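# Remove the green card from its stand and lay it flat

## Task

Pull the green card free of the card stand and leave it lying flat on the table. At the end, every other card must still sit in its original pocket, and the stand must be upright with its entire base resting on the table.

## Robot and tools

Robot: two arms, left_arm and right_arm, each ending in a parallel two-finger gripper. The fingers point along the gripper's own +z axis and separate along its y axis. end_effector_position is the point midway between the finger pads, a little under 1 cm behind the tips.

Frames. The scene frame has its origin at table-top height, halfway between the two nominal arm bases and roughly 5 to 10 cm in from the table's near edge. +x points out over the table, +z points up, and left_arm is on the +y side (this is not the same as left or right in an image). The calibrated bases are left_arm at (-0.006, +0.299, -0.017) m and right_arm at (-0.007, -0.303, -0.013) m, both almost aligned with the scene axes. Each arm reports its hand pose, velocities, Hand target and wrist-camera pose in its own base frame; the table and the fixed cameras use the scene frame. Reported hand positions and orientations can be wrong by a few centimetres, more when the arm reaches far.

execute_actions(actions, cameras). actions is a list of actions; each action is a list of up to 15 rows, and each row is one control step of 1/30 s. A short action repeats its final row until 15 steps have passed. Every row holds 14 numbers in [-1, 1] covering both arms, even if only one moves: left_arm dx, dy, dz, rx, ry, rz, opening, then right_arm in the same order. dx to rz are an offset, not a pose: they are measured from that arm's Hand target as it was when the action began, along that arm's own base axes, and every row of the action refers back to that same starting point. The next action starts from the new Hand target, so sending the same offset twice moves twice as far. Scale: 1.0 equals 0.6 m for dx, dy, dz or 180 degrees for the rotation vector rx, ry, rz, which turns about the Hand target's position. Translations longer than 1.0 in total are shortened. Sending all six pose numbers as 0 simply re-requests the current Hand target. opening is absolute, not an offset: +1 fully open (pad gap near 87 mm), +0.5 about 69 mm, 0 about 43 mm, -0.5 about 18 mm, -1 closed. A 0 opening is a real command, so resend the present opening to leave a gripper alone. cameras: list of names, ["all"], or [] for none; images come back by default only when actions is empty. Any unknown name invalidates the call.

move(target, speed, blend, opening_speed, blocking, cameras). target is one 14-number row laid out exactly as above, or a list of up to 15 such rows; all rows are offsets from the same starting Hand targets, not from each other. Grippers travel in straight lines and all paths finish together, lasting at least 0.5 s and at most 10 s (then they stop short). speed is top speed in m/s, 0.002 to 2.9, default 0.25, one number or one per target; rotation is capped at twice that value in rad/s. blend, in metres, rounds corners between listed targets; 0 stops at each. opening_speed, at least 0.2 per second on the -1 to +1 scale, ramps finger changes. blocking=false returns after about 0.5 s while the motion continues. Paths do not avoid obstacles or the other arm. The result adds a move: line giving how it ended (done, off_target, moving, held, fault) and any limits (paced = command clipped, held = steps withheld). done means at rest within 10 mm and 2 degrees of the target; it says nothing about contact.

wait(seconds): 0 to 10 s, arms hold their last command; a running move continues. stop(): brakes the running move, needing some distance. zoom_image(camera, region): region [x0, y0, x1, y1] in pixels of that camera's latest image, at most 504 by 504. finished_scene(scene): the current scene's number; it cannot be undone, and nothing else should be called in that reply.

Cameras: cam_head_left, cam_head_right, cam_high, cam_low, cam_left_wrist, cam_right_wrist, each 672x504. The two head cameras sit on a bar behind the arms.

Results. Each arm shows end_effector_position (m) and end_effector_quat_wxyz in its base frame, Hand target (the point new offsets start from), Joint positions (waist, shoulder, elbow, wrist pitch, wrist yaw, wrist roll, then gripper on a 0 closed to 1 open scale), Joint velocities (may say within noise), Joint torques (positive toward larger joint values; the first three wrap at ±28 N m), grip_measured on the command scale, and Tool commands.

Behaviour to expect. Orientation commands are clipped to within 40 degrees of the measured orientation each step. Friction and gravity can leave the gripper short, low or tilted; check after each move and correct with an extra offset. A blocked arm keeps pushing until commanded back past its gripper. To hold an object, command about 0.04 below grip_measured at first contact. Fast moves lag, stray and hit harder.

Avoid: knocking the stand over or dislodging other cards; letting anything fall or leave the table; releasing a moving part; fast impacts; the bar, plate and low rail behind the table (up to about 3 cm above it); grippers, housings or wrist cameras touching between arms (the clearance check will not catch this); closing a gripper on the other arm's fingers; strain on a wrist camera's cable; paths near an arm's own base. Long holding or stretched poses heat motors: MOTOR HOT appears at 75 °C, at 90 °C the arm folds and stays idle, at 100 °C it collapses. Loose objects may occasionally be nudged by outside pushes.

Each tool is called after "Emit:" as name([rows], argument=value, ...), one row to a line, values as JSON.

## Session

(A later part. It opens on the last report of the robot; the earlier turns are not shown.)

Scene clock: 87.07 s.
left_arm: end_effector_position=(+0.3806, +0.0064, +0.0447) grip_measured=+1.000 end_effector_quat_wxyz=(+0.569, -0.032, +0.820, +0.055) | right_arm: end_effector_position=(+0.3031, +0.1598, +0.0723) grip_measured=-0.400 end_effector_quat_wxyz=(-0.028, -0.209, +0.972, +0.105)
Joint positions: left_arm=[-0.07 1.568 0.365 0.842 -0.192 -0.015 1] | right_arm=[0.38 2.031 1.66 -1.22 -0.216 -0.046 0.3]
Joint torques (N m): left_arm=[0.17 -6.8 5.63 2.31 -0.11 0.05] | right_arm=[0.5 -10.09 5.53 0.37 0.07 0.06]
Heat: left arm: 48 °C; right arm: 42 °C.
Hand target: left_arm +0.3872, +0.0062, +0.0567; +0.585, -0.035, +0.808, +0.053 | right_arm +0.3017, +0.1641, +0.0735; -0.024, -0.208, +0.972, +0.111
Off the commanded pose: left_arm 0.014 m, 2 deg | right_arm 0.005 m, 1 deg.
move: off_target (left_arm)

Emit:
move([
  [0,0,0,0,0,0,1,0,0,0.05,0,0,0,-0.4],
  [0,0,0,0,0,0,1,0,0,0.0025,0,0,0,-0.4],
  [0,0,0,0,0,0,1,0,0,0.0025,0,0,0,-1],
], speed=0.1, opening_speed=0.8, cameras=["cam_right_wrist"])

Emit:
zoom_image(camera="cam_right_wrist", region=[280, 240, 400, 360])

Scene clock: 92.80 s.
left_arm: end_effector_position=(+0.3806, +0.0064, +0.0447) grip_measured=+1.000 end_effector_quat_wxyz=(+0.569, -0.032, +0.820, +0.055) | right_arm: end_effector_position=(+0.3034, +0.1598, +0.0735) grip_measured=-0.898 end_effector_quat_wxyz=(-0.028, -0.209, +0.972, +0.105)
Joint positions: left_arm=[-0.07 1.568 0.365 0.842 -0.192 -0.015 1] | right_arm=[0.38 2.031 1.665 -1.225 -0.216 -0.046 0.051]
Joint torques (N m): left_arm=[0.17 -6.82 5.61 2.31 -0.11 0.05] | right_arm=[0.53 -10.1 5.53 0.37 0.07 0.06]
Heat: left arm: 49 °C; right arm: 43 °C.
Hand target: left_arm +0.3872, +0.0062, +0.0567; +0.585, -0.035, +0.808, +0.053 | right_arm +0.3017, +0.1641, +0.0750; -0.024, -0.208, +0.972, +0.111
Off the commanded pose: left_arm 0.014 m, 2 deg | right_arm 0.005 m, 1 deg.
move: off_target (left_arm)
camera_calibration:
cam_right_wrist: T_world_to_cam=[[0.39549, -0.890863, -0.223497, 0.0387883], [-0.51087, -0.415588, 0.752528, 0.185873], [-0.763282, -0.183439, -0.619476, 0.450661], [0, 0, 0, 1]] pos_world=[0.423598, 0.194471, 0.147968]
Images, in order (width x height): cam_right_wrist 672x504.

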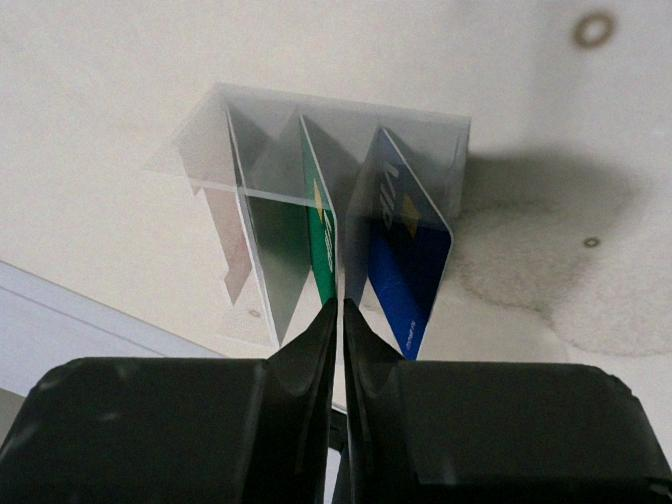

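Scaled by 4.200 from the camera's 672x504 image, which has a finer 960x720 frame.

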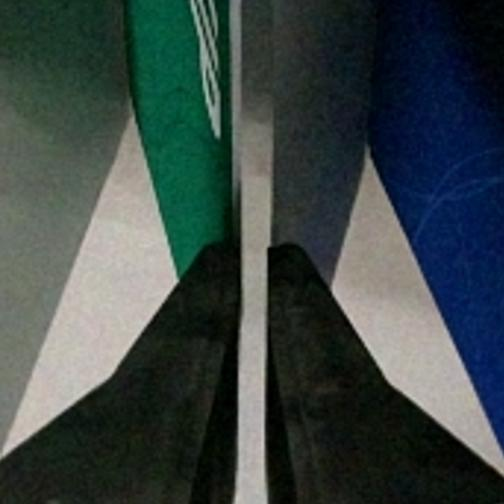

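Emit:
move([
  [0,0,0,0,0,0,1,0,0,0,0,0,0,-0.5],
  [0,0,0,0,0,0,1,0,0,0.05,0,0,0,-0.5],
  [0,0,0,0,0,0,1,0,0,0.0022,0,0,0,-0.5],
  [0,0,0,0,0,0,1,0,0,0.0022,0,0,0,-1],
], speed=0.1, opening_speed=0.8, cameras=["cam_right_wrist"])

Emit:
zoom_image(camera="cam_right_wrist", region=[280, 240, 400, 360])

Scene clock: 99.33 s.
left_arm: end_effector_position=(+0.3806, +0.0064, +0.0447) grip_measured=+1.000 end_effector_quat_wxyz=(+0.569, -0.032, +0.820, +0.055) | right_arm: end_effector_position=(+0.3032, +0.1599, +0.0746) grip_measured=-0.969 end_effector_quat_wxyz=(-0.028, -0.209, +0.972, +0.105)
Joint positions: left_arm=[-0.07 1.568 0.365 0.842 -0.192 -0.015 1] | right_arm=[0.38 2.031 1.669 -1.23 -0.217 -0.046 0.016]
Joint torques (N m): left_arm=[0.14 -6.79 5.61 2.31 -0.11 0.05] | right_arm=[0.53 -10.17 5.52 0.37 0.08 0.06]
Heat: left arm: 49 °C; right arm: 44 °C.
Hand target: left_arm +0.3872, +0.0062, +0.0567; +0.585, -0.035, +0.808, +0.053 | right_arm +0.3017, +0.1641, +0.0763; -0.024, -0.208, +0.972, +0.111
Off the commanded pose: left_arm 0.014 m, 2 deg | right_arm 0.005 m, 1 deg.
move: off_target (left_arm)
camera_calibration:
cam_right_wrist: T_world_to_cam=[[0.395194, -0.890879, -0.223958, 0.0392495], [-0.509966, -0.415558, 0.753158, 0.184585], [-0.76404, -0.183432, -0.618544, 0.451385], [0, 0, 0, 1]] pos_world=[0.423497, 0.194471, 0.14897]
Images, in order (width x height): cam_right_wrist 672x504.

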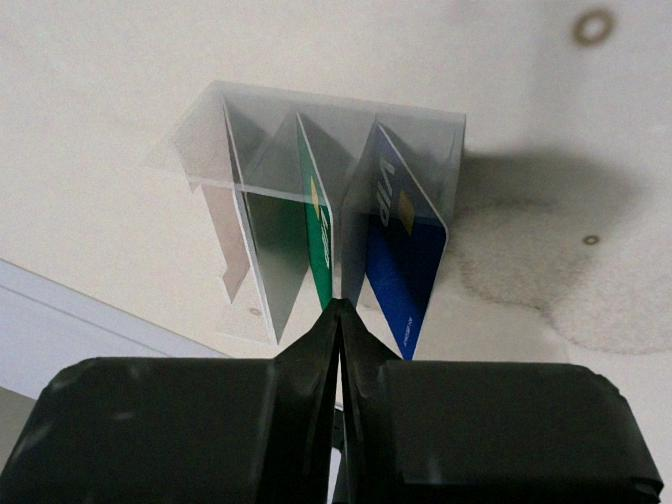

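Scaled by 4.200 from the camera's 672x504 image, which has a finer 960x720 frame.

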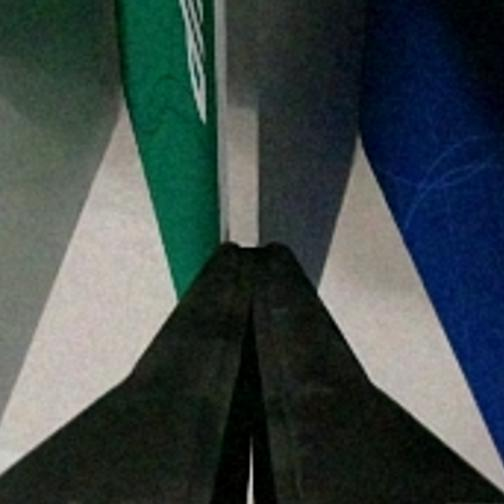

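Emit:
move([
  [0,0,0,0,0,0,1,0,0,0,0,0,0,-0.6],
  [0,0,0,0,0,0,1,-0.002,0.006,0.05,0,0,0,-0.6],
  [0,0,0,0,0,0,1,-0.002,0.006,-0.0012,0,0,0,-0.6],
], speed=0.1, opening_speed=0.8, cameras=["cam_right_wrist"])

Emit:
zoom_image(camera="cam_right_wrist", region=[280, 240, 400, 360])

Scene clock: 114.30 s.
left_arm: end_effector_position=(+0.3806, +0.0064, +0.0447) grip_measured=+1.000 end_effector_quat_wxyz=(+0.569, -0.032, +0.820, +0.055) | right_arm: end_effector_position=(+0.3025, +0.1622, +0.0741) grip_measured=-0.600 end_effector_quat_wxyz=(-0.028, -0.208, +0.972, +0.105)
Joint positions: left_arm=[-0.07 1.568 0.365 0.842 -0.192 -0.015 1] | right_arm=[0.386 2.031 1.667 -1.226 -0.217 -0.037 0.2]
Joint torques (N m): left_arm=[0.16 -6.79 5.6 2.31 -0.11 0.05] | right_arm=[0.85 -10.13 5.53 0.37 0.07 0.06]
Heat: left arm: 50 °C; right arm: 45 °C.
Hand target: left_arm +0.3872, +0.0062, +0.0567; +0.585, -0.035, +0.808, +0.053 | right_arm +0.3005, +0.1677, +0.0756; -0.024, -0.208, +0.972, +0.111
Off the commanded pose: left_arm 0.014 m, 2 deg | right_arm 0.006 m, 1 deg.
move: off_target (left_arm)
camera_calibration:
cam_right_wrist: T_world_to_cam=[[0.392385, -0.892176, -0.22373, 0.0425708], [-0.511557, -0.413824, 0.753033, 0.185838], [-0.764423, -0.181028, -0.618777, 0.450707], [0, 0, 0, 1]] pos_world=[0.422894, 0.196476, 0.14847]
Images, in order (width x height): cam_right_wrist 672x504.

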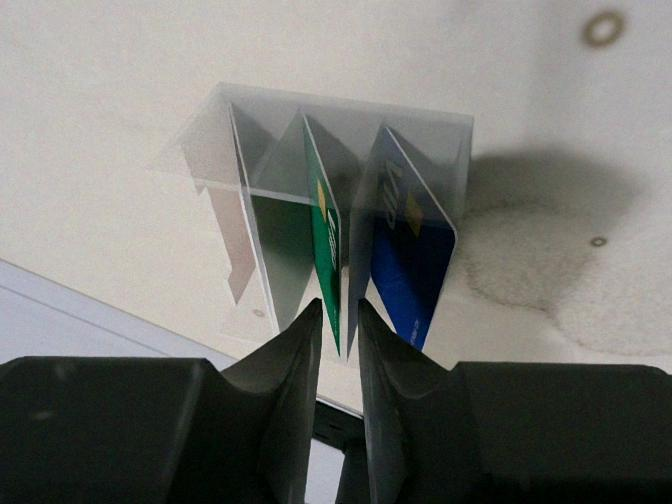

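Scaled by 4.200 from the camera's 672x504 image, which has a finer 960x720 frame.

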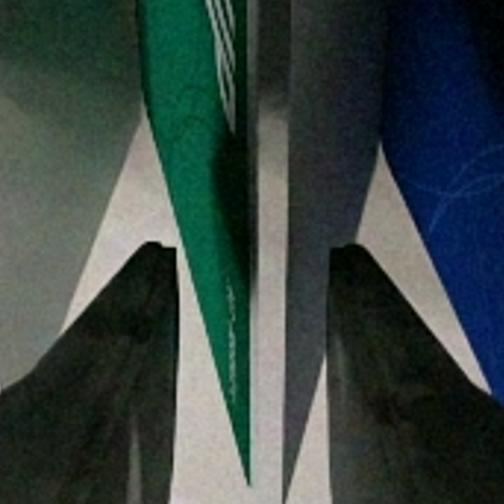

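Emit:
move(target=[0,0,0,0,0,0,1,0,0,0,0,0,0,-1], speed=0.1, opening_speed=0.6, cameras=["cam_right_wrist"])

Emit:
zoom_image(camera="cam_right_wrist", region=[280, 240, 400, 360])

Scene clock: 116.97 s.
left_arm: end_effector_position=(+0.3806, +0.0064, +0.0447) grip_measured=+1.000 end_effector_quat_wxyz=(+0.569, -0.032, +0.820, +0.055) | right_arm: end_effector_position=(+0.3027, +0.1623, +0.0741) grip_measured=-0.968 end_effector_quat_wxyz=(-0.028, -0.208, +0.972, +0.105)
Joint positions: left_arm=[-0.07 1.568 0.365 0.842 -0.192 -0.015 1] | right_arm=[0.386 2.031 1.667 -1.225 -0.217 -0.036 0.016]
Joint torques (N m): left_arm=[0.17 -6.79 5.61 2.31 -0.11 0.05] | right_arm=[0.87 -10.15 5.57 0.38 0.08 0.06]
Heat: left arm: 50 °C; right arm: 46 °C.
Hand target: left_arm +0.3872, +0.0062, +0.0567; +0.585, -0.035, +0.808, +0.053 | right_arm +0.3005, +0.1677, +0.0756; -0.024, -0.208, +0.972, +0.111
Off the commanded pose: left_arm 0.014 m, 2 deg | right_arm 0.006 m, 1 deg.
move: off_target (left_arm)
camera_calibration:
cam_right_wrist: T_world_to_cam=[[0.392192, -0.892276, -0.223672, 0.0426745], [-0.512159, -0.413786, 0.752645, 0.186288], [-0.764119, -0.180626, -0.619271, 0.450743], [0, 0, 0, 1]] pos_world=[0.423094, 0.196576, 0.148469]
Images, in order (width x height): cam_right_wrist 672x504.

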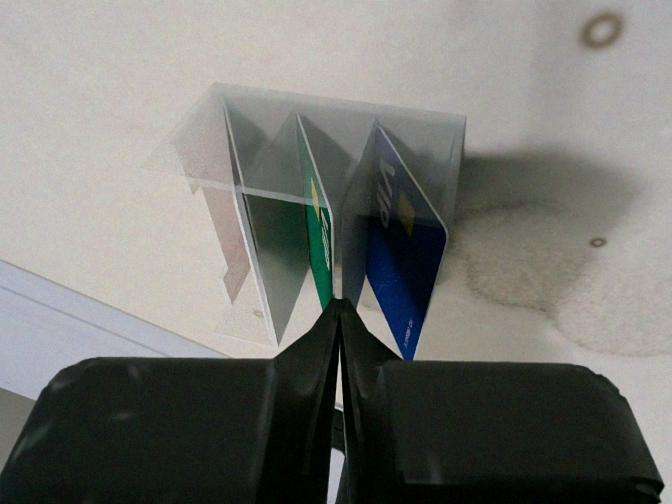

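Scaled by 4.200 from the camera's 672x504 image, which has a finer 960x720 frame.

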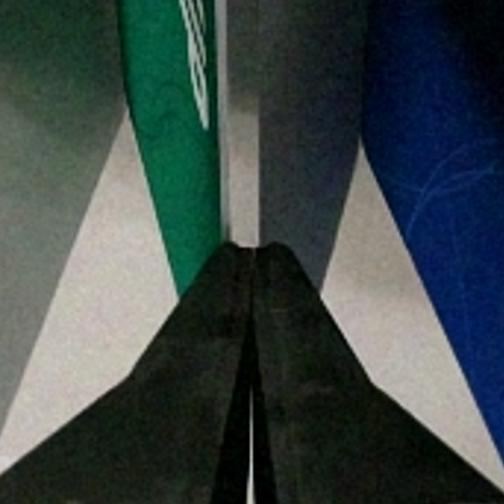

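Emit:
move([
  [0,0,0,0,0,0,1,0,0,0,0,0,0,-0.6],
  [0,0,0,0,0,0,1,-0.002,0.009,0.06,-0.0862,-0.0385,0,-0.6],
  [0,0,0,0,0,0,1,-0.002,0.009,0.0,-0.0862,-0.0385,0,-0.6],
], speed=0.1, opening_speed=0.8, cameras=["cam_right_wrist"])

Emit:
zoom_image(camera="cam_right_wrist", region=[280, 240, 400, 360])

Scene clock: 126.27 s.
left_arm: end_effector_position=(+0.3806, +0.0064, +0.0447) grip_measured=+1.000 end_effector_quat_wxyz=(+0.569, -0.032, +0.820, +0.055) | right_arm: end_effector_position=(+0.2999, +0.1712, +0.0793) grip_measured=-0.600 end_effector_quat_wxyz=(+0.006, -0.210, +0.977, -0.030)
Joint positions: left_arm=[-0.07 1.568 0.365 0.842 -0.192 -0.015 1] | right_arm=[0.536 2.031 1.705 -1.253 0.061 0.113 0.2]
Joint torques (N m): left_arm=[0.17 -6.79 5.6 2.31 -0.11 0.05] | right_arm=[0.65 -9.01 5.63 0.4 0.4 0.07]
Heat: left arm: 50 °C; right arm: 46 °C.
Hand target: left_arm +0.3872, +0.0062, +0.0567; +0.585, -0.035, +0.808, +0.053 | right_arm +0.2993, +0.1731, +0.0756; +0.007, -0.209, +0.977, -0.034
Off the commanded pose: left_arm 0.014 m, 2 deg | right_arm 0.004 m, 0 deg.
move: off_target (left_arm)
camera_calibration:
cam_right_wrist: T_world_to_cam=[[0.405787, -0.912433, 0.0529504, 0.0302306], [-0.604842, -0.224655, 0.764, 0.17907], [-0.685203, -0.342048, -0.64304, 0.459322], [0, 0, 0, 1]] pos_world=[0.41077, 0.224923, 0.156952]
Images, in order (width x height): cam_right_wrist 672x504.

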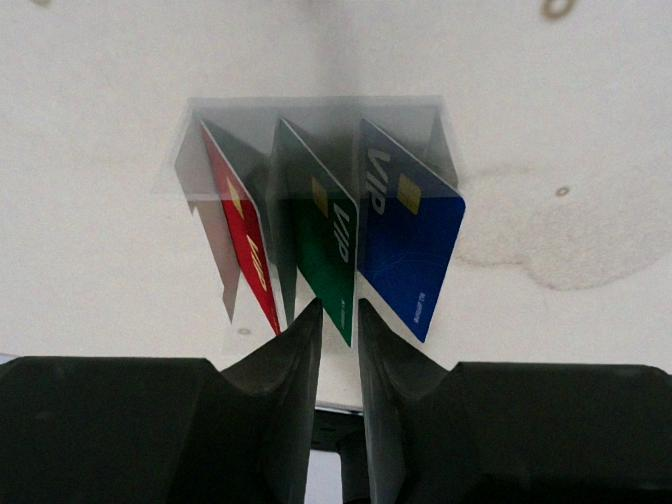

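Scaled by 4.200 from the camera's 672x504 image, which has a finer 960x720 frame.

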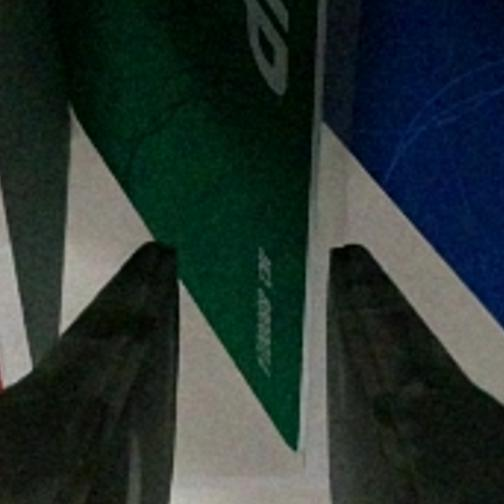

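Emit:
move([
  [0,0,0,0,0,0,1,0.002,-0.0075,0.05,0,0,0,-0.6],
  [0,0,0,0,0,0,1,0.002,-0.0065,-0.0065,0,0,0,-0.6],
  [0,0,0,0,0,0,1,0.002,-0.0065,-0.0065,0,0,0,-1],
], speed=0.1, opening_speed=0.8, cameras=["cam_right_wrist"])

Emit:
zoom_image(camera="cam_right_wrist", region=[280, 240, 400, 360])

Scene clock: 132.93 s.
left_arm: end_effector_position=(+0.3806, +0.0064, +0.0447) grip_measured=+1.000 end_effector_quat_wxyz=(+0.569, -0.032, +0.820, +0.055) | right_arm: end_effector_position=(+0.2993, +0.1707, +0.0747) grip_measured=-0.969 end_effector_quat_wxyz=(+0.006, -0.210, +0.977, -0.030)
Joint positions: left_arm=[-0.07 1.568 0.365 0.842 -0.192 -0.015 1] | right_arm=[0.536 2.031 1.687 -1.235 0.061 0.113 0.016]
Joint torques (N m): left_arm=[0.16 -6.8 5.61 2.31 -0.11 0.05] | right_arm=[-0.27 -9.17 5.57 0.39 0.4 -0.02]
Heat: left arm: 51 °C; right arm: 46 °C.
Hand target: left_arm +0.3872, +0.0062, +0.0567; +0.585, -0.035, +0.808, +0.053 | right_arm +0.3006, +0.1692, +0.0717; +0.007, -0.209, +0.977, -0.034
Off the commanded pose: left_arm 0.014 m, 2 deg | right_arm 0.004 m, 0 deg.
move: off_target (left_arm)
camera_calibration:
cam_right_wrist: T_world_to_cam=[[0.405833, -0.912381, 0.0534766, 0.0302064], [-0.604217, -0.223939, 0.764705, 0.181741], [-0.685727, -0.342654, -0.642158, 0.456038], [0, 0, 0, 1]] pos_world=[0.41027, 0.224522, 0.152254]
Images, in order (width x height): cam_right_wrist 672x504.

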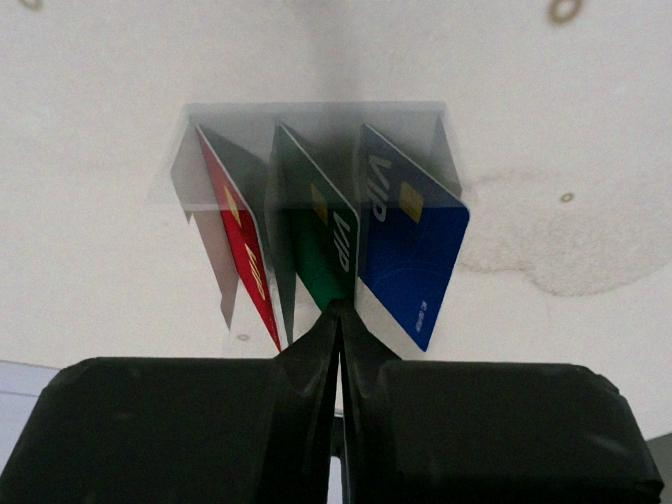

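Scaled by 4.200 from the camera's 672x504 image, which has a finer 960x720 frame.

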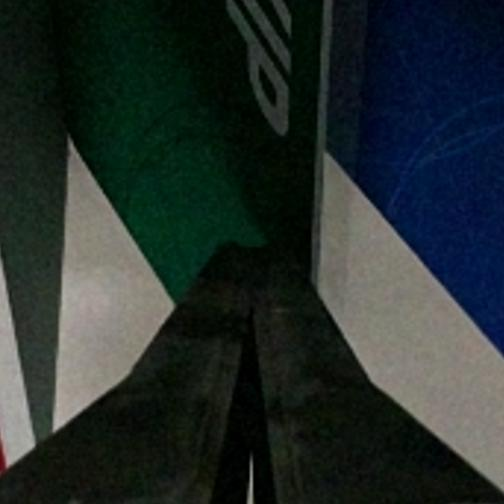

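Emit:
move([
  [0,0,0,0,0,0,1,0.003,-0.008,0.055,0,0,0,-0.6],
  [0,0,0,0,0,0,1,0.003,-0.008,-0.002,0,0,0,-0.6],
  [0,0,0,0,0,0,1,0.003,-0.008,-0.002,0,0,0,-1],
], speed=0.1, opening_speed=0.8, cameras=["cam_right_wrist","cam_low"])

Emit:
zoom_image(camera="cam_right_wrist", region=[280, 240, 400, 360])

Scene clock: 144.50 s.
left_arm: end_effector_position=(+0.3806, +0.0064, +0.0447) grip_measured=+1.000 end_effector_quat_wxyz=(+0.569, -0.032, +0.820, +0.055) | right_arm: end_effector_position=(+0.3013, +0.1658, +0.0725) grip_measured=-0.875 end_effector_quat_wxyz=(+0.005, -0.205, +0.978, -0.032)
Joint positions: left_arm=[-0.07 1.568 0.365 0.842 -0.192 -0.015 1] | right_arm=[0.522 2.031 1.677 -1.228 0.063 0.109 0.062]
Joint torques (N m): left_arm=[0.16 -6.78 5.61 2.31 -0.11 0.05] | right_arm=[-0.21 -9.4 5.56 0.4 0.38 -0.12]
Heat: left arm: 51 °C; right arm: 46 °C.
Hand target: left_arm +0.3872, +0.0062, +0.0567; +0.585, -0.035, +0.808, +0.053 | right_arm +0.3023, +0.1644, +0.0705; +0.007, -0.209, +0.977, -0.034
Off the commanded pose: left_arm 0.014 m, 2 deg | right_arm 0.003 m, 1 deg.
move: off_target (left_arm)
camera_calibration:
cam_right_wrist: T_world_to_cam=[[0.396817, -0.916214, 0.0555755, 0.0282964], [-0.605689, -0.215872, 0.765859, 0.182528], [-0.689693, -0.337567, -0.640602, 0.45445], [0, 0, 0, 1]] pos_world=[0.412758, 0.218736, 0.149759]
Images, in order (width x height): cam_low 672x504, cam_right_wrist 672x504.

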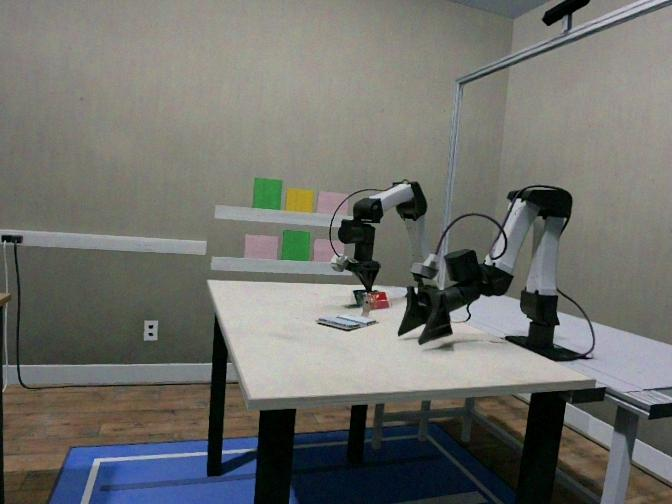

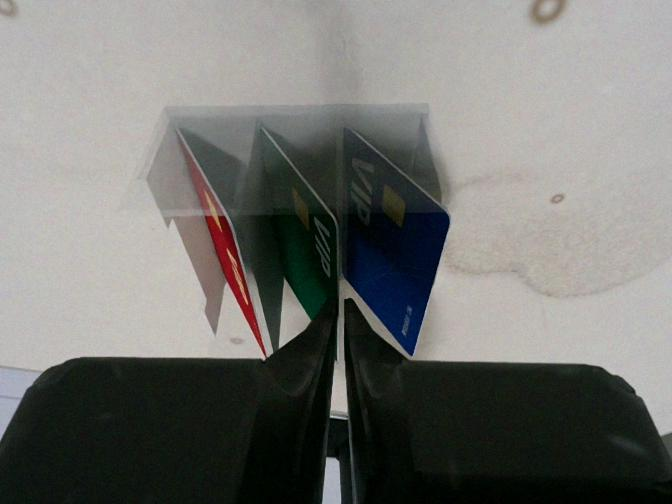

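Scaled by 4.200 from the camera's 672x504 image, which has a finer 960x720 frame.

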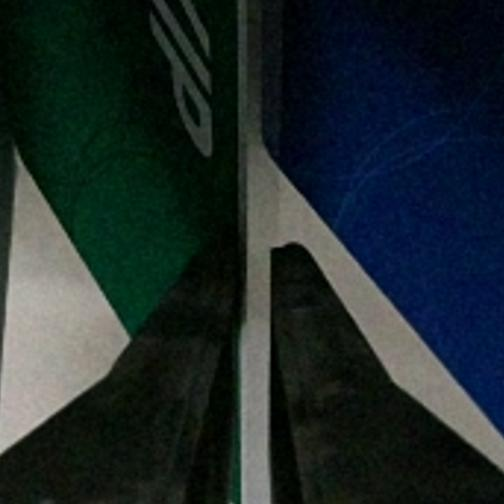

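Emit:
move([
  [0,0,0,0,0,0,1,0,0,0,0,0,0,-0.6],
  [0,0,0,0,0,0,1,0,0,0.055,0,0,0,-0.6],
  [0,0,0,0,0,0,1,-0.0003,0.0006,0.0023,0,0,0,-0.6],
  [0,0,0,0,0,0,1,-0.0003,0.0006,0.0023,0,0,0,-1],
], speed=0.1, opening_speed=0.8, cameras=["cam_right_wrist"])

Emit:
zoom_image(camera="cam_right_wrist", region=[280, 240, 400, 360])

Scene clock: 151.23 s.
left_arm: end_effector_position=(+0.3806, +0.0064, +0.0447) grip_measured=+1.000 end_effector_quat_wxyz=(+0.569, -0.032, +0.820, +0.055) | right_arm: end_effector_position=(+0.3012, +0.1657, +0.0737) grip_measured=-0.898 end_effector_quat_wxyz=(+0.004, -0.205, +0.978, -0.032)
Joint positions: left_arm=[-0.07 1.568 0.365 0.842 -0.192 -0.015 1] | right_arm=[0.522 2.031 1.682 -1.233 0.064 0.109 0.051]
Joint torques (N m): left_arm=[0.16 -6.79 5.61 2.31 -0.11 0.05] | right_arm=[-0.09 -9.46 5.59 0.39 0.38 -0.11]
Heat: left arm: 52 °C; right arm: 46 °C.
Hand target: left_arm +0.3872, +0.0062, +0.0567; +0.585, -0.035, +0.808, +0.053 | right_arm +0.3022, +0.1647, +0.0719; +0.007, -0.209, +0.977, -0.034
Off the commanded pose: left_arm 0.014 m, 2 deg | right_arm 0.002 m, 1 deg.
move: off_target (left_arm)
camera_calibration:
cam_right_wrist: T_world_to_cam=[[0.39681, -0.916191, 0.0559945, 0.028078], [-0.605365, -0.215358, 0.76626, 0.181356], [-0.689981, -0.337957, -0.640087, 0.455248], [0, 0, 0, 1]] pos_world=[0.412758, 0.218635, 0.15086]
Images, in order (width x height): cam_right_wrist 672x504.

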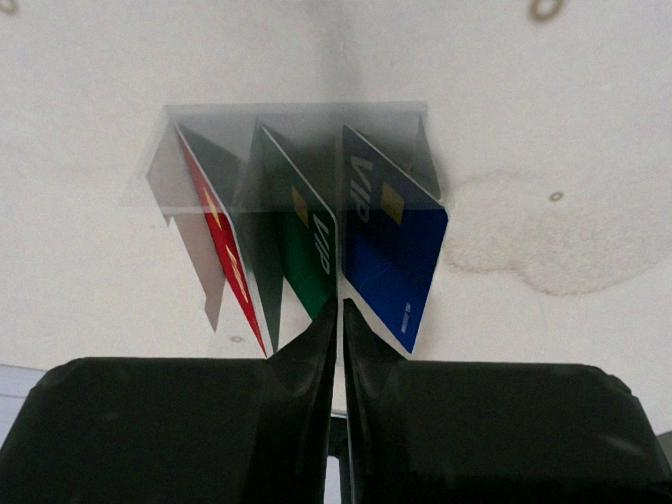

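Scaled by 4.200 from the camera's 672x504 image, which has a finer 960x720 frame.

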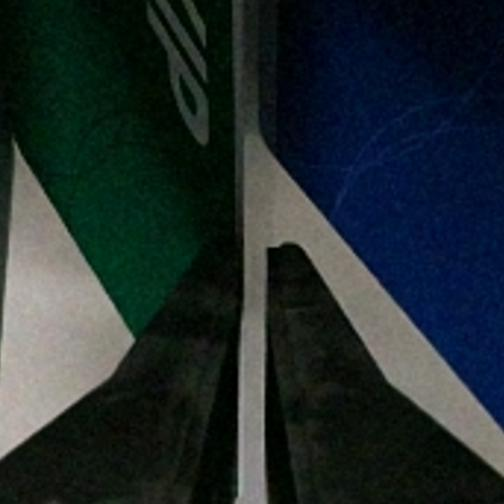

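Emit:
move([
  [0,0,0,0,0,0,1,0,0,0,0,0,0,-0.6],
  [0,0,0,0,0,0,1,0,0,0.055,0,0,0,-0.6],
  [0,0,0,0,0,0,1,-0.0003,0.0006,0.0023,0,0,0,-0.6],
  [0,0,0,0,0,0,1,-0.0003,0.0006,0.0023,0,0,0,-1],
], speed=0.1, opening_speed=0.8, cameras=["cam_right_wrist"])

Emit:
zoom_image(camera="cam_right_wrist", region=[280, 240, 400, 360])

Scene clock: 156.83 s.
left_arm: end_effector_position=(+0.3806, +0.0064, +0.0447) grip_measured=+1.000 end_effector_quat_wxyz=(+0.569, -0.032, +0.820, +0.055) | right_arm: end_effector_position=(+0.3012, +0.1656, +0.0749) grip_measured=-0.969 end_effector_quat_wxyz=(+0.004, -0.205, +0.978, -0.032)
Joint positions: left_arm=[-0.07 1.568 0.365 0.842 -0.192 -0.015 1] | right_arm=[0.522 2.031 1.687 -1.239 0.064 0.109 0.016]
Joint torques (N m): left_arm=[0.14 -6.8 5.63 2.31 -0.11 0.05] | right_arm=[-0.01 -9.47 5.59 0.39 0.38 -0.1]
Heat: left arm: 52 °C; right arm: 47 °C.
Hand target: left_arm +0.3872, +0.0062, +0.0567; +0.585, -0.035, +0.808, +0.053 | right_arm +0.3020, +0.1650, +0.0732; +0.007, -0.209, +0.977, -0.034
Off the commanded pose: left_arm 0.014 m, 2 deg | right_arm 0.002 m, 1 deg.
move: off_target (left_arm)
camera_calibration:
cam_right_wrist: T_world_to_cam=[[0.396842, -0.916146, 0.0565119, 0.0279147], [-0.604993, -0.214766, 0.76672, 0.180158], [-0.69029, -0.338456, -0.63949, 0.456099], [0, 0, 0, 1]] pos_world=[0.412757, 0.218635, 0.151962]
Images, in order (width x height): cam_right_wrist 672x504.

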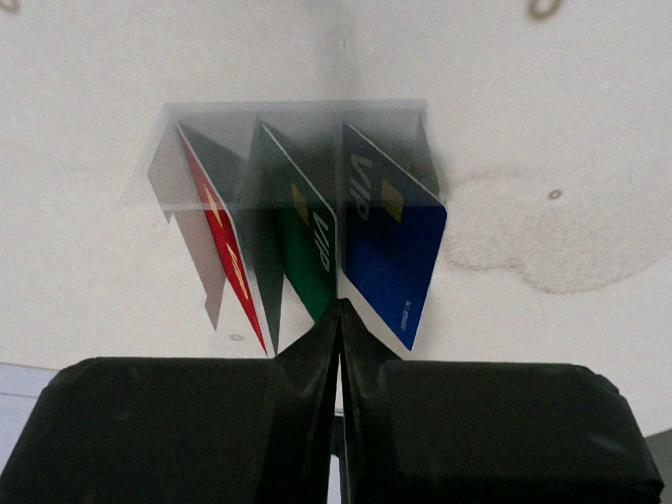

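Scaled by 4.200 from the camera's 672x504 image, which has a finer 960x720 frame.

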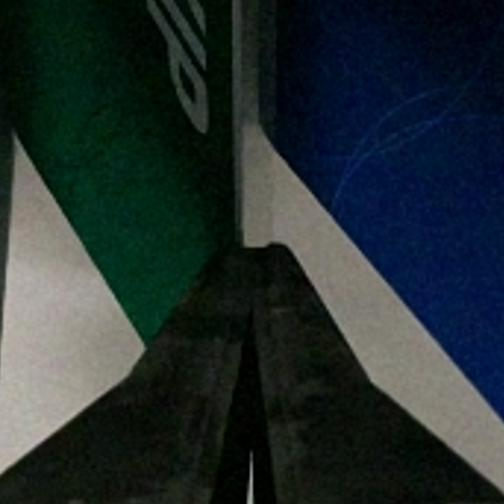

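Emit:
move(target=[0,0,0,0,0,0,1,0.0035,-0.0078,0.05,0,0,0,-1], speed=0.08, cameras=["cam_right_wrist"])

Scene clock: 160.47 s.
left_arm: end_effector_position=(+0.3806, +0.0064, +0.0447) grip_measured=+1.000 end_effector_quat_wxyz=(+0.569, -0.032, +0.820, +0.055) | right_arm: end_effector_position=(+0.3000, +0.1601, +0.0934) grip_measured=-0.969 end_effector_quat_wxyz=(-0.005, -0.205, +0.978, -0.035)
Joint positions: left_arm=[-0.07 1.568 0.365 0.842 -0.192 -0.015 1] | right_arm=[0.511 2.031 1.756 -1.328 0.064 0.099 0.016]
Joint torques (N m): left_arm=[0.16 -6.8 5.6 2.31 -0.11 0.04] | right_arm=[-0.2 -10.28 8.95 0.15 0.38 -0.13]
Heat: left arm: 52 °C; right arm: 47 °C.
Hand target: left_arm +0.3872, +0.0062, +0.0567; +0.585, -0.035, +0.808, +0.053 | right_arm +0.3041, +0.1604, +0.1032; +0.007, -0.209, +0.977, -0.034
Off the commanded pose: left_arm 0.014 m, 2 deg | right_arm 0.011 m, 2 deg.
move: off_target (left_arm, right_arm)
camera_calibration:
cam_right_wrist: T_world_to_cam=[[0.396433, -0.916199, 0.0584801, 0.0222514], [-0.591775, -0.206318, 0.779253, 0.157613], [-0.701885, -0.343529, -0.623975, 0.468163], [0, 0, 0, 1]] pos_world=[0.413046, 0.213732, 0.168]
Images, in order (width x height): cam_right_wrist 672x504.

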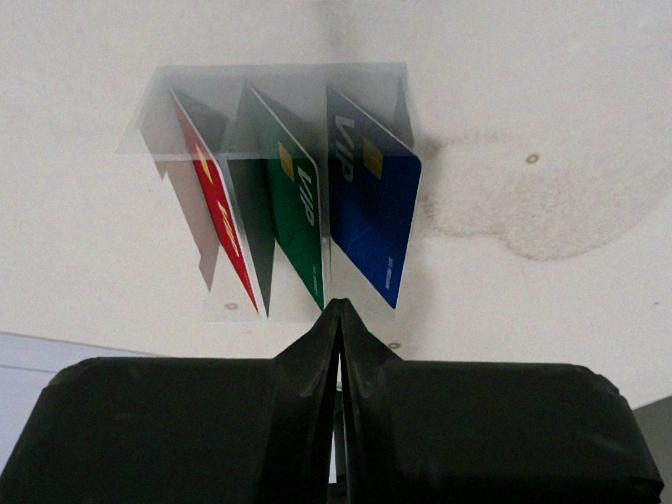

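Emit:
move([
  [0,0,0,0,0,0,1,-0.0038,0.0082,0.004,0,0,0,-0.6],
  [0,0,0,0,0,0,1,-0.0038,0.0084,-0.0510,0,0,0,-0.6],
  [0,0,0,0,0,0,1,-0.0038,0.0084,-0.0510,0,0,0,-1],
], speed=0.1, opening_speed=0.8, cameras=["cam_right_wrist"])

Emit:
zoom_image(camera="cam_right_wrist", region=[280, 240, 400, 360])

Scene clock: 166.67 s.
left_arm: end_effector_position=(+0.3806, +0.0064, +0.0447) grip_measured=+1.000 end_effector_quat_wxyz=(+0.569, -0.032, +0.820, +0.055) | right_arm: end_effector_position=(+0.3030, +0.1628, +0.0745) grip_measured=-0.969 end_effector_quat_wxyz=(+0.004, -0.206, +0.978, -0.032)
Joint positions: left_arm=[-0.07 1.568 0.365 0.842 -0.192 -0.015 1] | right_arm=[0.514 2.031 1.685 -1.236 0.064 0.099 0.016]
Joint torques (N m): left_arm=[0.17 -6.79 5.6 2.31 -0.11 0.05] | right_arm=[0.87 -9.46 5.53 0.4 0.38 0.01]
Heat: left arm: 52 °C; right arm: 47 °C.
Hand target: left_arm +0.3872, +0.0062, +0.0567; +0.585, -0.035, +0.808, +0.053 | right_arm +0.3018, +0.1655, +0.0727; +0.007, -0.209, +0.977, -0.034
Off the commanded pose: left_arm 0.014 m, 2 deg | right_arm 0.003 m, 1 deg.
move: off_target (left_arm)
camera_calibration:
cam_right_wrist: T_world_to_cam=[[0.397829, -0.915731, 0.0562983, 0.0243152], [-0.605047, -0.215738, 0.766404, 0.181119], [-0.689674, -0.338961, -0.639887, 0.45608], [0, 0, 0, 1]] pos_world=[0.414459, 0.215934, 0.151661]
Images, in order (width x height): cam_right_wrist 672x504.

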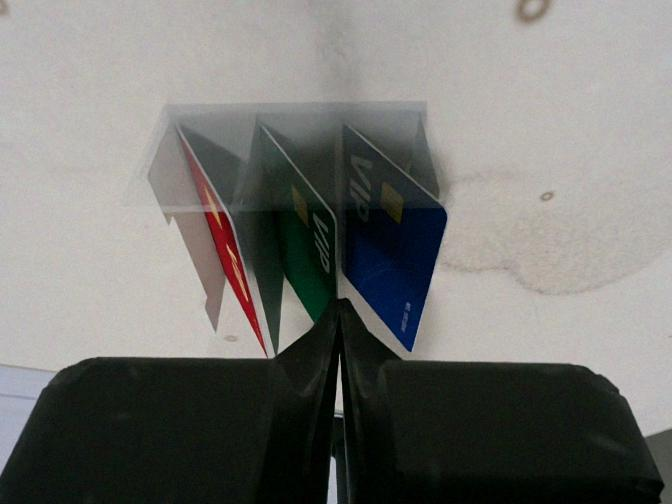

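Scaled by 4.200 from the camera's 672x504 image, which has a finer 960x720 frame.

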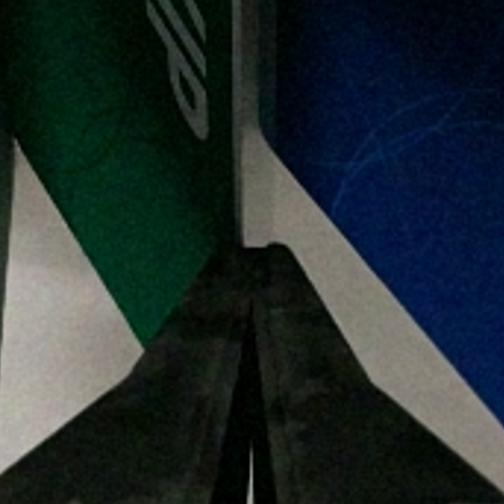

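Emit:
move([
  [0,0,0,0,0,0,1,-0.002,0.005,0.055,0,0,0,-0.6],
  [0,0,0,0,0,0,1,-0.002,0.005,-0.0008,0,0,0,-0.6],
  [0,0,0,0,0,0,1,-0.002,0.005,-0.0008,0,0,0,-1],
], speed=0.1, opening_speed=0.8, cameras=["cam_right_wrist"])

Emit:
zoom_image(camera="cam_right_wrist", region=[280, 240, 400, 360])

Scene clock: 172.10 s.
left_arm: end_effector_position=(+0.3806, +0.0064, +0.0447) grip_measured=+1.000 end_effector_quat_wxyz=(+0.569, -0.032, +0.820, +0.055) | right_arm: end_effector_position=(+0.3019, +0.1654, +0.0747) grip_measured=-0.969 end_effector_quat_wxyz=(+0.005, -0.209, +0.977, -0.032)
Joint positions: left_arm=[-0.07 1.568 0.365 0.842 -0.192 -0.015 1] | right_arm=[0.522 2.031 1.686 -1.236 0.064 0.101 0.016]
Joint torques (N m): left_arm=[0.17 -6.8 5.63 2.3 -0.11 0.05] | right_arm=[0.87 -9.31 5.57 0.39 0.37 0.08]
Heat: left arm: 53 °C; right arm: 47 °C.
Hand target: left_arm +0.3872, +0.0062, +0.0567; +0.585, -0.035, +0.808, +0.053 | right_arm +0.3006, +0.1684, +0.0722; +0.007, -0.209, +0.977, -0.034
Off the commanded pose: left_arm 0.014 m, 2 deg | right_arm 0.004 m, 0 deg.
move: off_target (left_arm)
camera_calibration:
cam_right_wrist: T_world_to_cam=[[0.403037, -0.91343, 0.0566347, 0.0251939], [-0.604831, -0.219408, 0.765533, 0.181469], [-0.686834, -0.342792, -0.6409, 0.456242], [0, 0, 0, 1]] pos_world=[0.412966, 0.219225, 0.152059]
Images, in order (width x height): cam_right_wrist 672x504.

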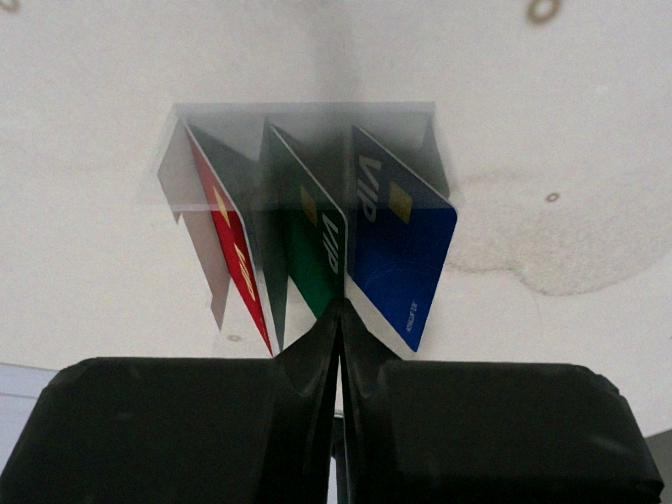

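Scaled by 4.200 from the camera's 672x504 image, which has a finer 960x720 frame.

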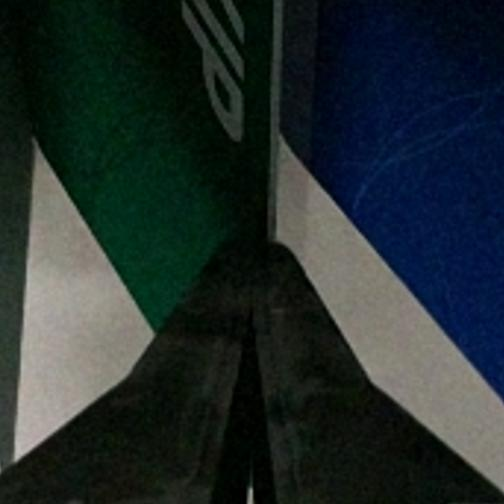

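Emit:
move([
  [0,0,0,0,0,0,1,0.0013,-0.003,0.055,0,0,0,-0.6],
  [0,0,0,0,0,0,1,0.0013,-0.003,-0.001,0,0,0,-0.6],
  [0,0,0,0,0,0,1,0.0013,-0.003,-0.001,0,0,0,-1],
], speed=0.1, opening_speed=0.8, cameras=["cam_right_wrist"])

Emit:
zoom_image(camera="cam_right_wrist", region=[280, 240, 400, 360])

Scene clock: 180.77 s.
left_arm: end_effector_position=(+0.3806, +0.0064, +0.0447) grip_measured=+1.000 end_effector_quat_wxyz=(+0.569, -0.032, +0.820, +0.055) | right_arm: end_effector_position=(+0.3018, +0.1654, +0.0739) grip_measured=-0.968 end_effector_quat_wxyz=(+0.005, -0.209, +0.977, -0.032)
Joint positions: left_arm=[-0.07 1.568 0.365 0.842 -0.192 -0.015 1] | right_arm=[0.522 2.031 1.683 -1.233 0.064 0.101 0.016]
Joint torques (N m): left_arm=[0.16 -6.79 5.63 2.3 -0.11 0.05] | right_arm=[0.39 -9.35 5.59 0.4 0.37 0.02]
Heat: left arm: 53 °C; right arm: 47 °C.
Hand target: left_arm +0.3872, +0.0062, +0.0567; +0.585, -0.035, +0.808, +0.053 | right_arm +0.3014, +0.1667, +0.0716; +0.007, -0.209, +0.977, -0.034
Off the commanded pose: left_arm 0.014 m, 2 deg | right_arm 0.003 m, 0 deg.
move: off_target (left_arm)
camera_calibration:
cam_right_wrist: T_world_to_cam=[[0.403081, -0.913411, 0.0566213, 0.0251735], [-0.604559, -0.219318, 0.765773, 0.181906], [-0.687048, -0.3429, -0.640613, 0.455631], [0, 0, 0, 1]] pos_world=[0.412866, 0.219125, 0.151159]
Images, in order (width x height): cam_right_wrist 672x504.

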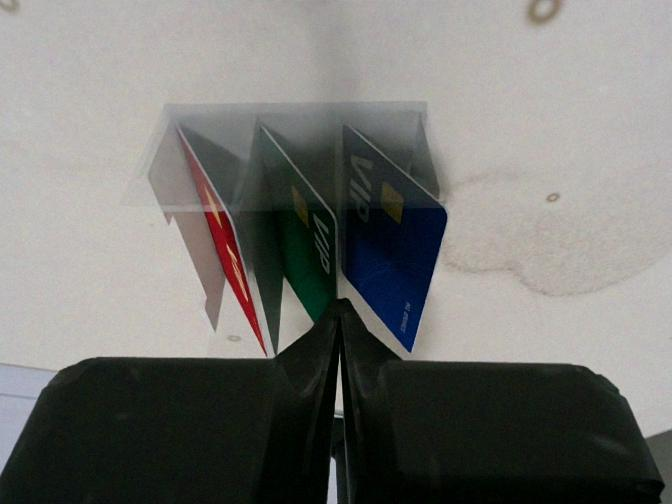

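Scaled by 4.200 from the camera's 672x504 image, which has a finer 960x720 frame.

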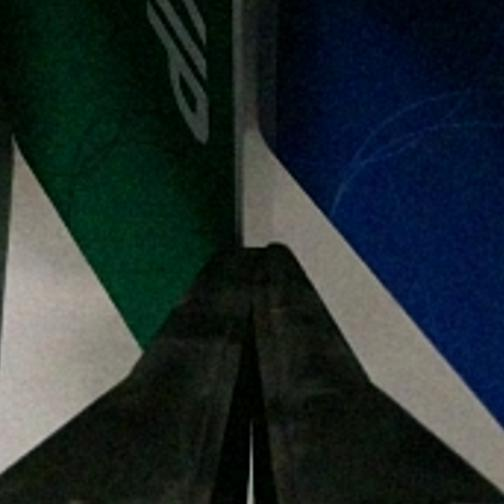

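Emit:
move(target=[0,0,0,0,0,0,1,0.0035,-0.0078,0.05,0,0,0,-1], speed=0.08, cameras=["cam_right_wrist"])

Scene clock: 183.60 s.
left_arm: end_effector_position=(+0.3806, +0.0064, +0.0447) grip_measured=+1.000 end_effector_quat_wxyz=(+0.569, -0.032, +0.820, +0.055) | right_arm: end_effector_position=(+0.2996, +0.1615, +0.0922) grip_measured=-0.969 end_effector_quat_wxyz=(-0.005, -0.206, +0.978, -0.035)
Joint positions: left_arm=[-0.07 1.568 0.365 0.842 -0.192 -0.015 1] | right_arm=[0.515 2.031 1.752 -1.322 0.064 0.101 0.016]
Joint torques (N m): left_arm=[0.14 -6.79 5.61 2.3 -0.11 0.05] | right_arm=[-0.16 -10.18 8.94 0.15 0.38 -0.11]
Heat: left arm: 53 °C; right arm: 47 °C.
Hand target: left_arm +0.3872, +0.0062, +0.0567; +0.585, -0.035, +0.808, +0.053 | right_arm +0.3035, +0.1620, +0.1016; +0.007, -0.209, +0.977, -0.034
Off the commanded pose: left_arm 0.014 m, 2 deg | right_arm 0.010 m, 1 deg.
move: off_target (left_arm)
camera_calibration:
cam_right_wrist: T_world_to_cam=[[0.398164, -0.915431, 0.0587541, 0.0231307], [-0.59239, -0.207698, 0.778419, 0.159078], [-0.700386, -0.344744, -0.624989, 0.467347], [0, 0, 0, 1]] pos_world=[0.412349, 0.215329, 0.166898]
Images, in order (width x height): cam_right_wrist 672x504.

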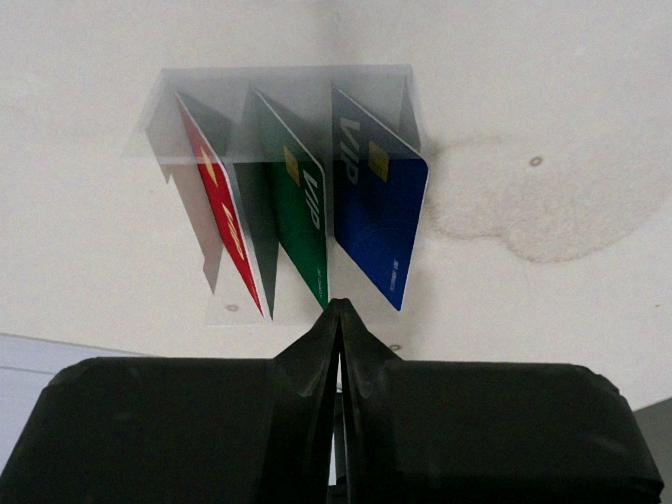

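Emit:
move([
  [0,0,0,0,0,0,1,-0.0035,0.0078,0.003,0,0,0,-0.6],
  [0,0,0,0,0,0,1,-0.0035,0.0078,-0.0532,0,0,0,-0.6],
  [0,0,0,0,0,0,1,-0.0035,0.0078,-0.0532,0,0,0,-0.85],
], speed=0.1, opening_speed=0.5, cameras=["cam_right_wrist"])

Emit:
zoom_image(camera="cam_right_wrist", region=[280, 240, 400, 360])

Scene clock: 197.13 s.
left_arm: end_effector_position=(+0.3806, +0.0064, +0.0447) grip_measured=+1.000 end_effector_quat_wxyz=(+0.569, -0.032, +0.820, +0.055) | right_arm: end_effector_position=(+0.3026, +0.1642, +0.0723) grip_measured=-0.847 end_effector_quat_wxyz=(+0.006, -0.207, +0.978, -0.032)
Joint positions: left_arm=[-0.07 1.568 0.365 0.842 -0.192 -0.015 1] | right_arm=[0.518 2.031 1.677 -1.225 0.064 0.101 0.077]
Joint torques (N m): left_arm=[0.16 -6.8 5.61 2.31 -0.11 0.05] | right_arm=[0.81 -9.31 5.56 0.4 0.37 0.02]
Heat: left arm: 54 °C; right arm: 48 °C.
Hand target: left_arm +0.3872, +0.0062, +0.0567; +0.585, -0.035, +0.808, +0.053 | right_arm +0.3014, +0.1667, +0.0697; +0.007, -0.209, +0.977, -0.034
Off the commanded pose: left_arm 0.014 m, 2 deg | right_arm 0.004 m, 0 deg.
move: off_target (left_arm)
camera_calibration:
cam_right_wrist: T_world_to_cam=[[0.399135, -0.915152, 0.0564566, 0.0253413], [-0.606538, -0.217357, 0.764766, 0.183755], [-0.687606, -0.339488, -0.641829, 0.454508], [0, 0, 0, 1]] pos_world=[0.413862, 0.217432, 0.149756]
Images, in order (width x height): cam_right_wrist 672x504.

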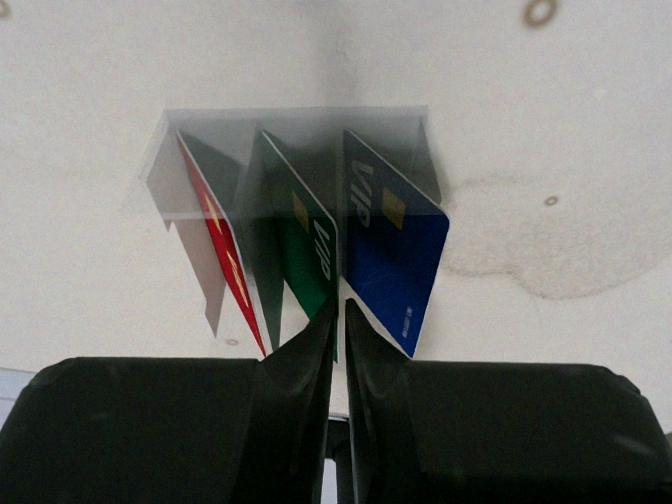

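Scaled by 4.200 from the camera's 672x504 image, which has a finer 960x720 frame.

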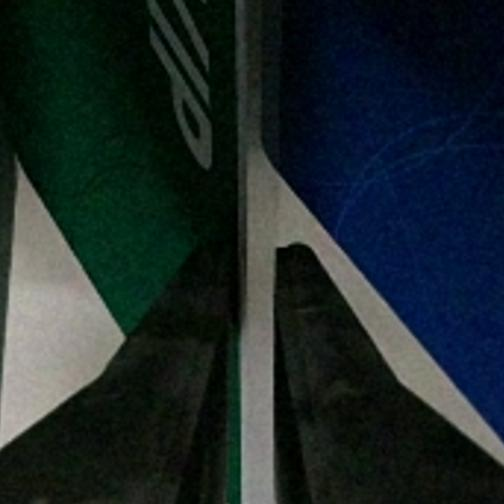

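Emit:
move([
  [0,0,0,0,0,0,1,0,0,0,0,0,0,-0.87],
  [0,0,0,0,0,0,1,0.001,-0.003,0.025,0,0,0,-0.87],
], speed=0.03, cameras=["cam_right_wrist","cam_low"])

Emit:
zoom_image(camera="cam_right_wrist", region=[280, 240, 400, 360])

Emit:
zoom_image(camera="cam_low", region=[330, 260, 400, 315])

Scene clock: 200.83 s.
left_arm: end_effector_position=(+0.3806, +0.0064, +0.0447) grip_measured=+1.000 end_effector_quat_wxyz=(+0.569, -0.032, +0.820, +0.055) | right_arm: end_effector_position=(+0.2992, +0.1623, +0.0755) grip_measured=-0.864 end_effector_quat_wxyz=(-0.002, -0.207, +0.978, -0.035)
Joint positions: left_arm=[-0.07 1.568 0.365 0.842 -0.192 -0.015 1] | right_arm=[0.518 2.031 1.687 -1.252 0.064 0.101 0.068]
Joint torques (N m): left_arm=[0.16 -6.79 5.61 2.31 -0.11 0.04] | right_arm=[0.36 -9.92 9.17 0.11 0.37 -0.03]
Heat: left arm: 54 °C; right arm: 48 °C.
Hand target: left_arm +0.3872, +0.0062, +0.0567; +0.585, -0.035, +0.808, +0.053 | right_arm +0.3019, +0.1649, +0.0846; +0.007, -0.209, +0.977, -0.034
Off the commanded pose: left_arm 0.014 m, 2 deg | right_arm 0.010 m, 1 deg.
move: off_target (left_arm)
camera_calibration:
cam_right_wrist: T_world_to_cam=[[0.399957, -0.914681, 0.0582497, 0.0242941], [-0.595269, -0.210913, 0.775351, 0.173578], [-0.696913, -0.344782, -0.628838, 0.456219], [0, 0, 0, 1]] pos_world=[0.411554, 0.216127, 0.150889]
Images, in order (width x height): cam_low 672x504, cam_right_wrist 672x504.

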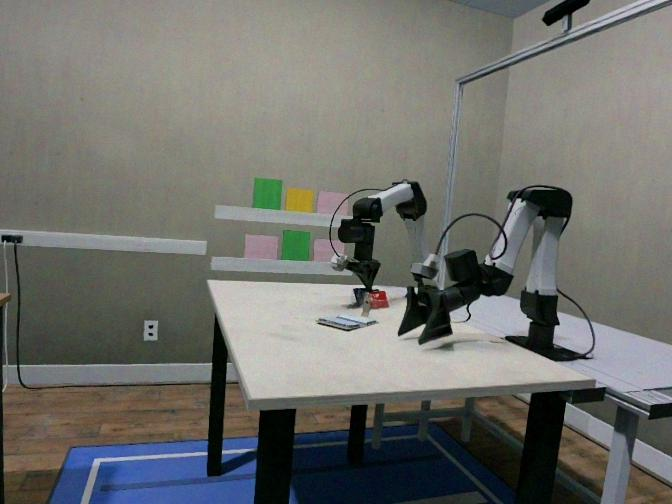

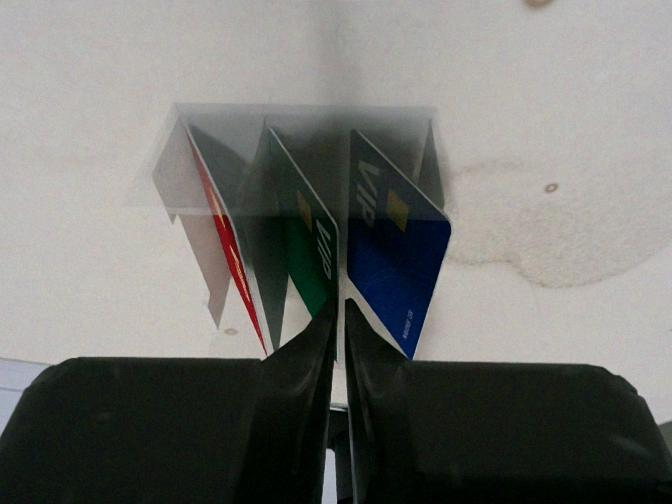

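Scaled by 4.200 from the camera's 672x504 image, which has a finer 960x720 frame.

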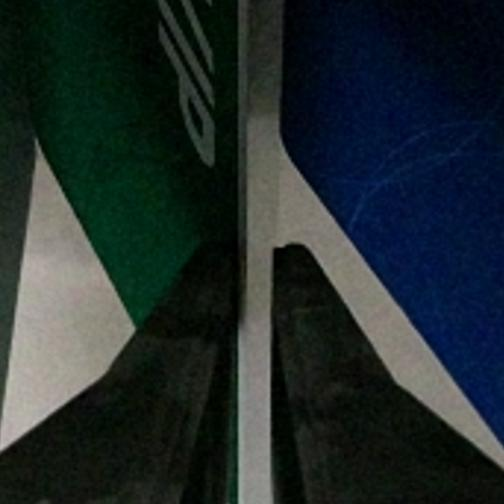

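Scaled by 7.200 from the camera's 672x504 image, which has a finer 960x720 frame.

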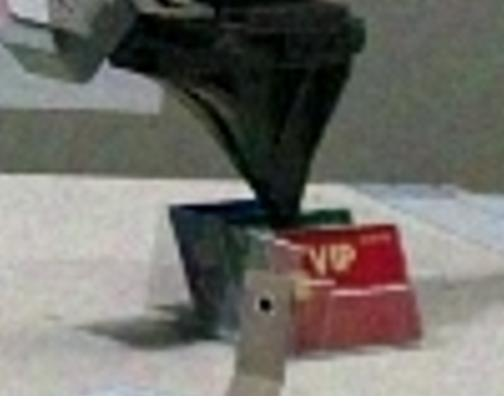

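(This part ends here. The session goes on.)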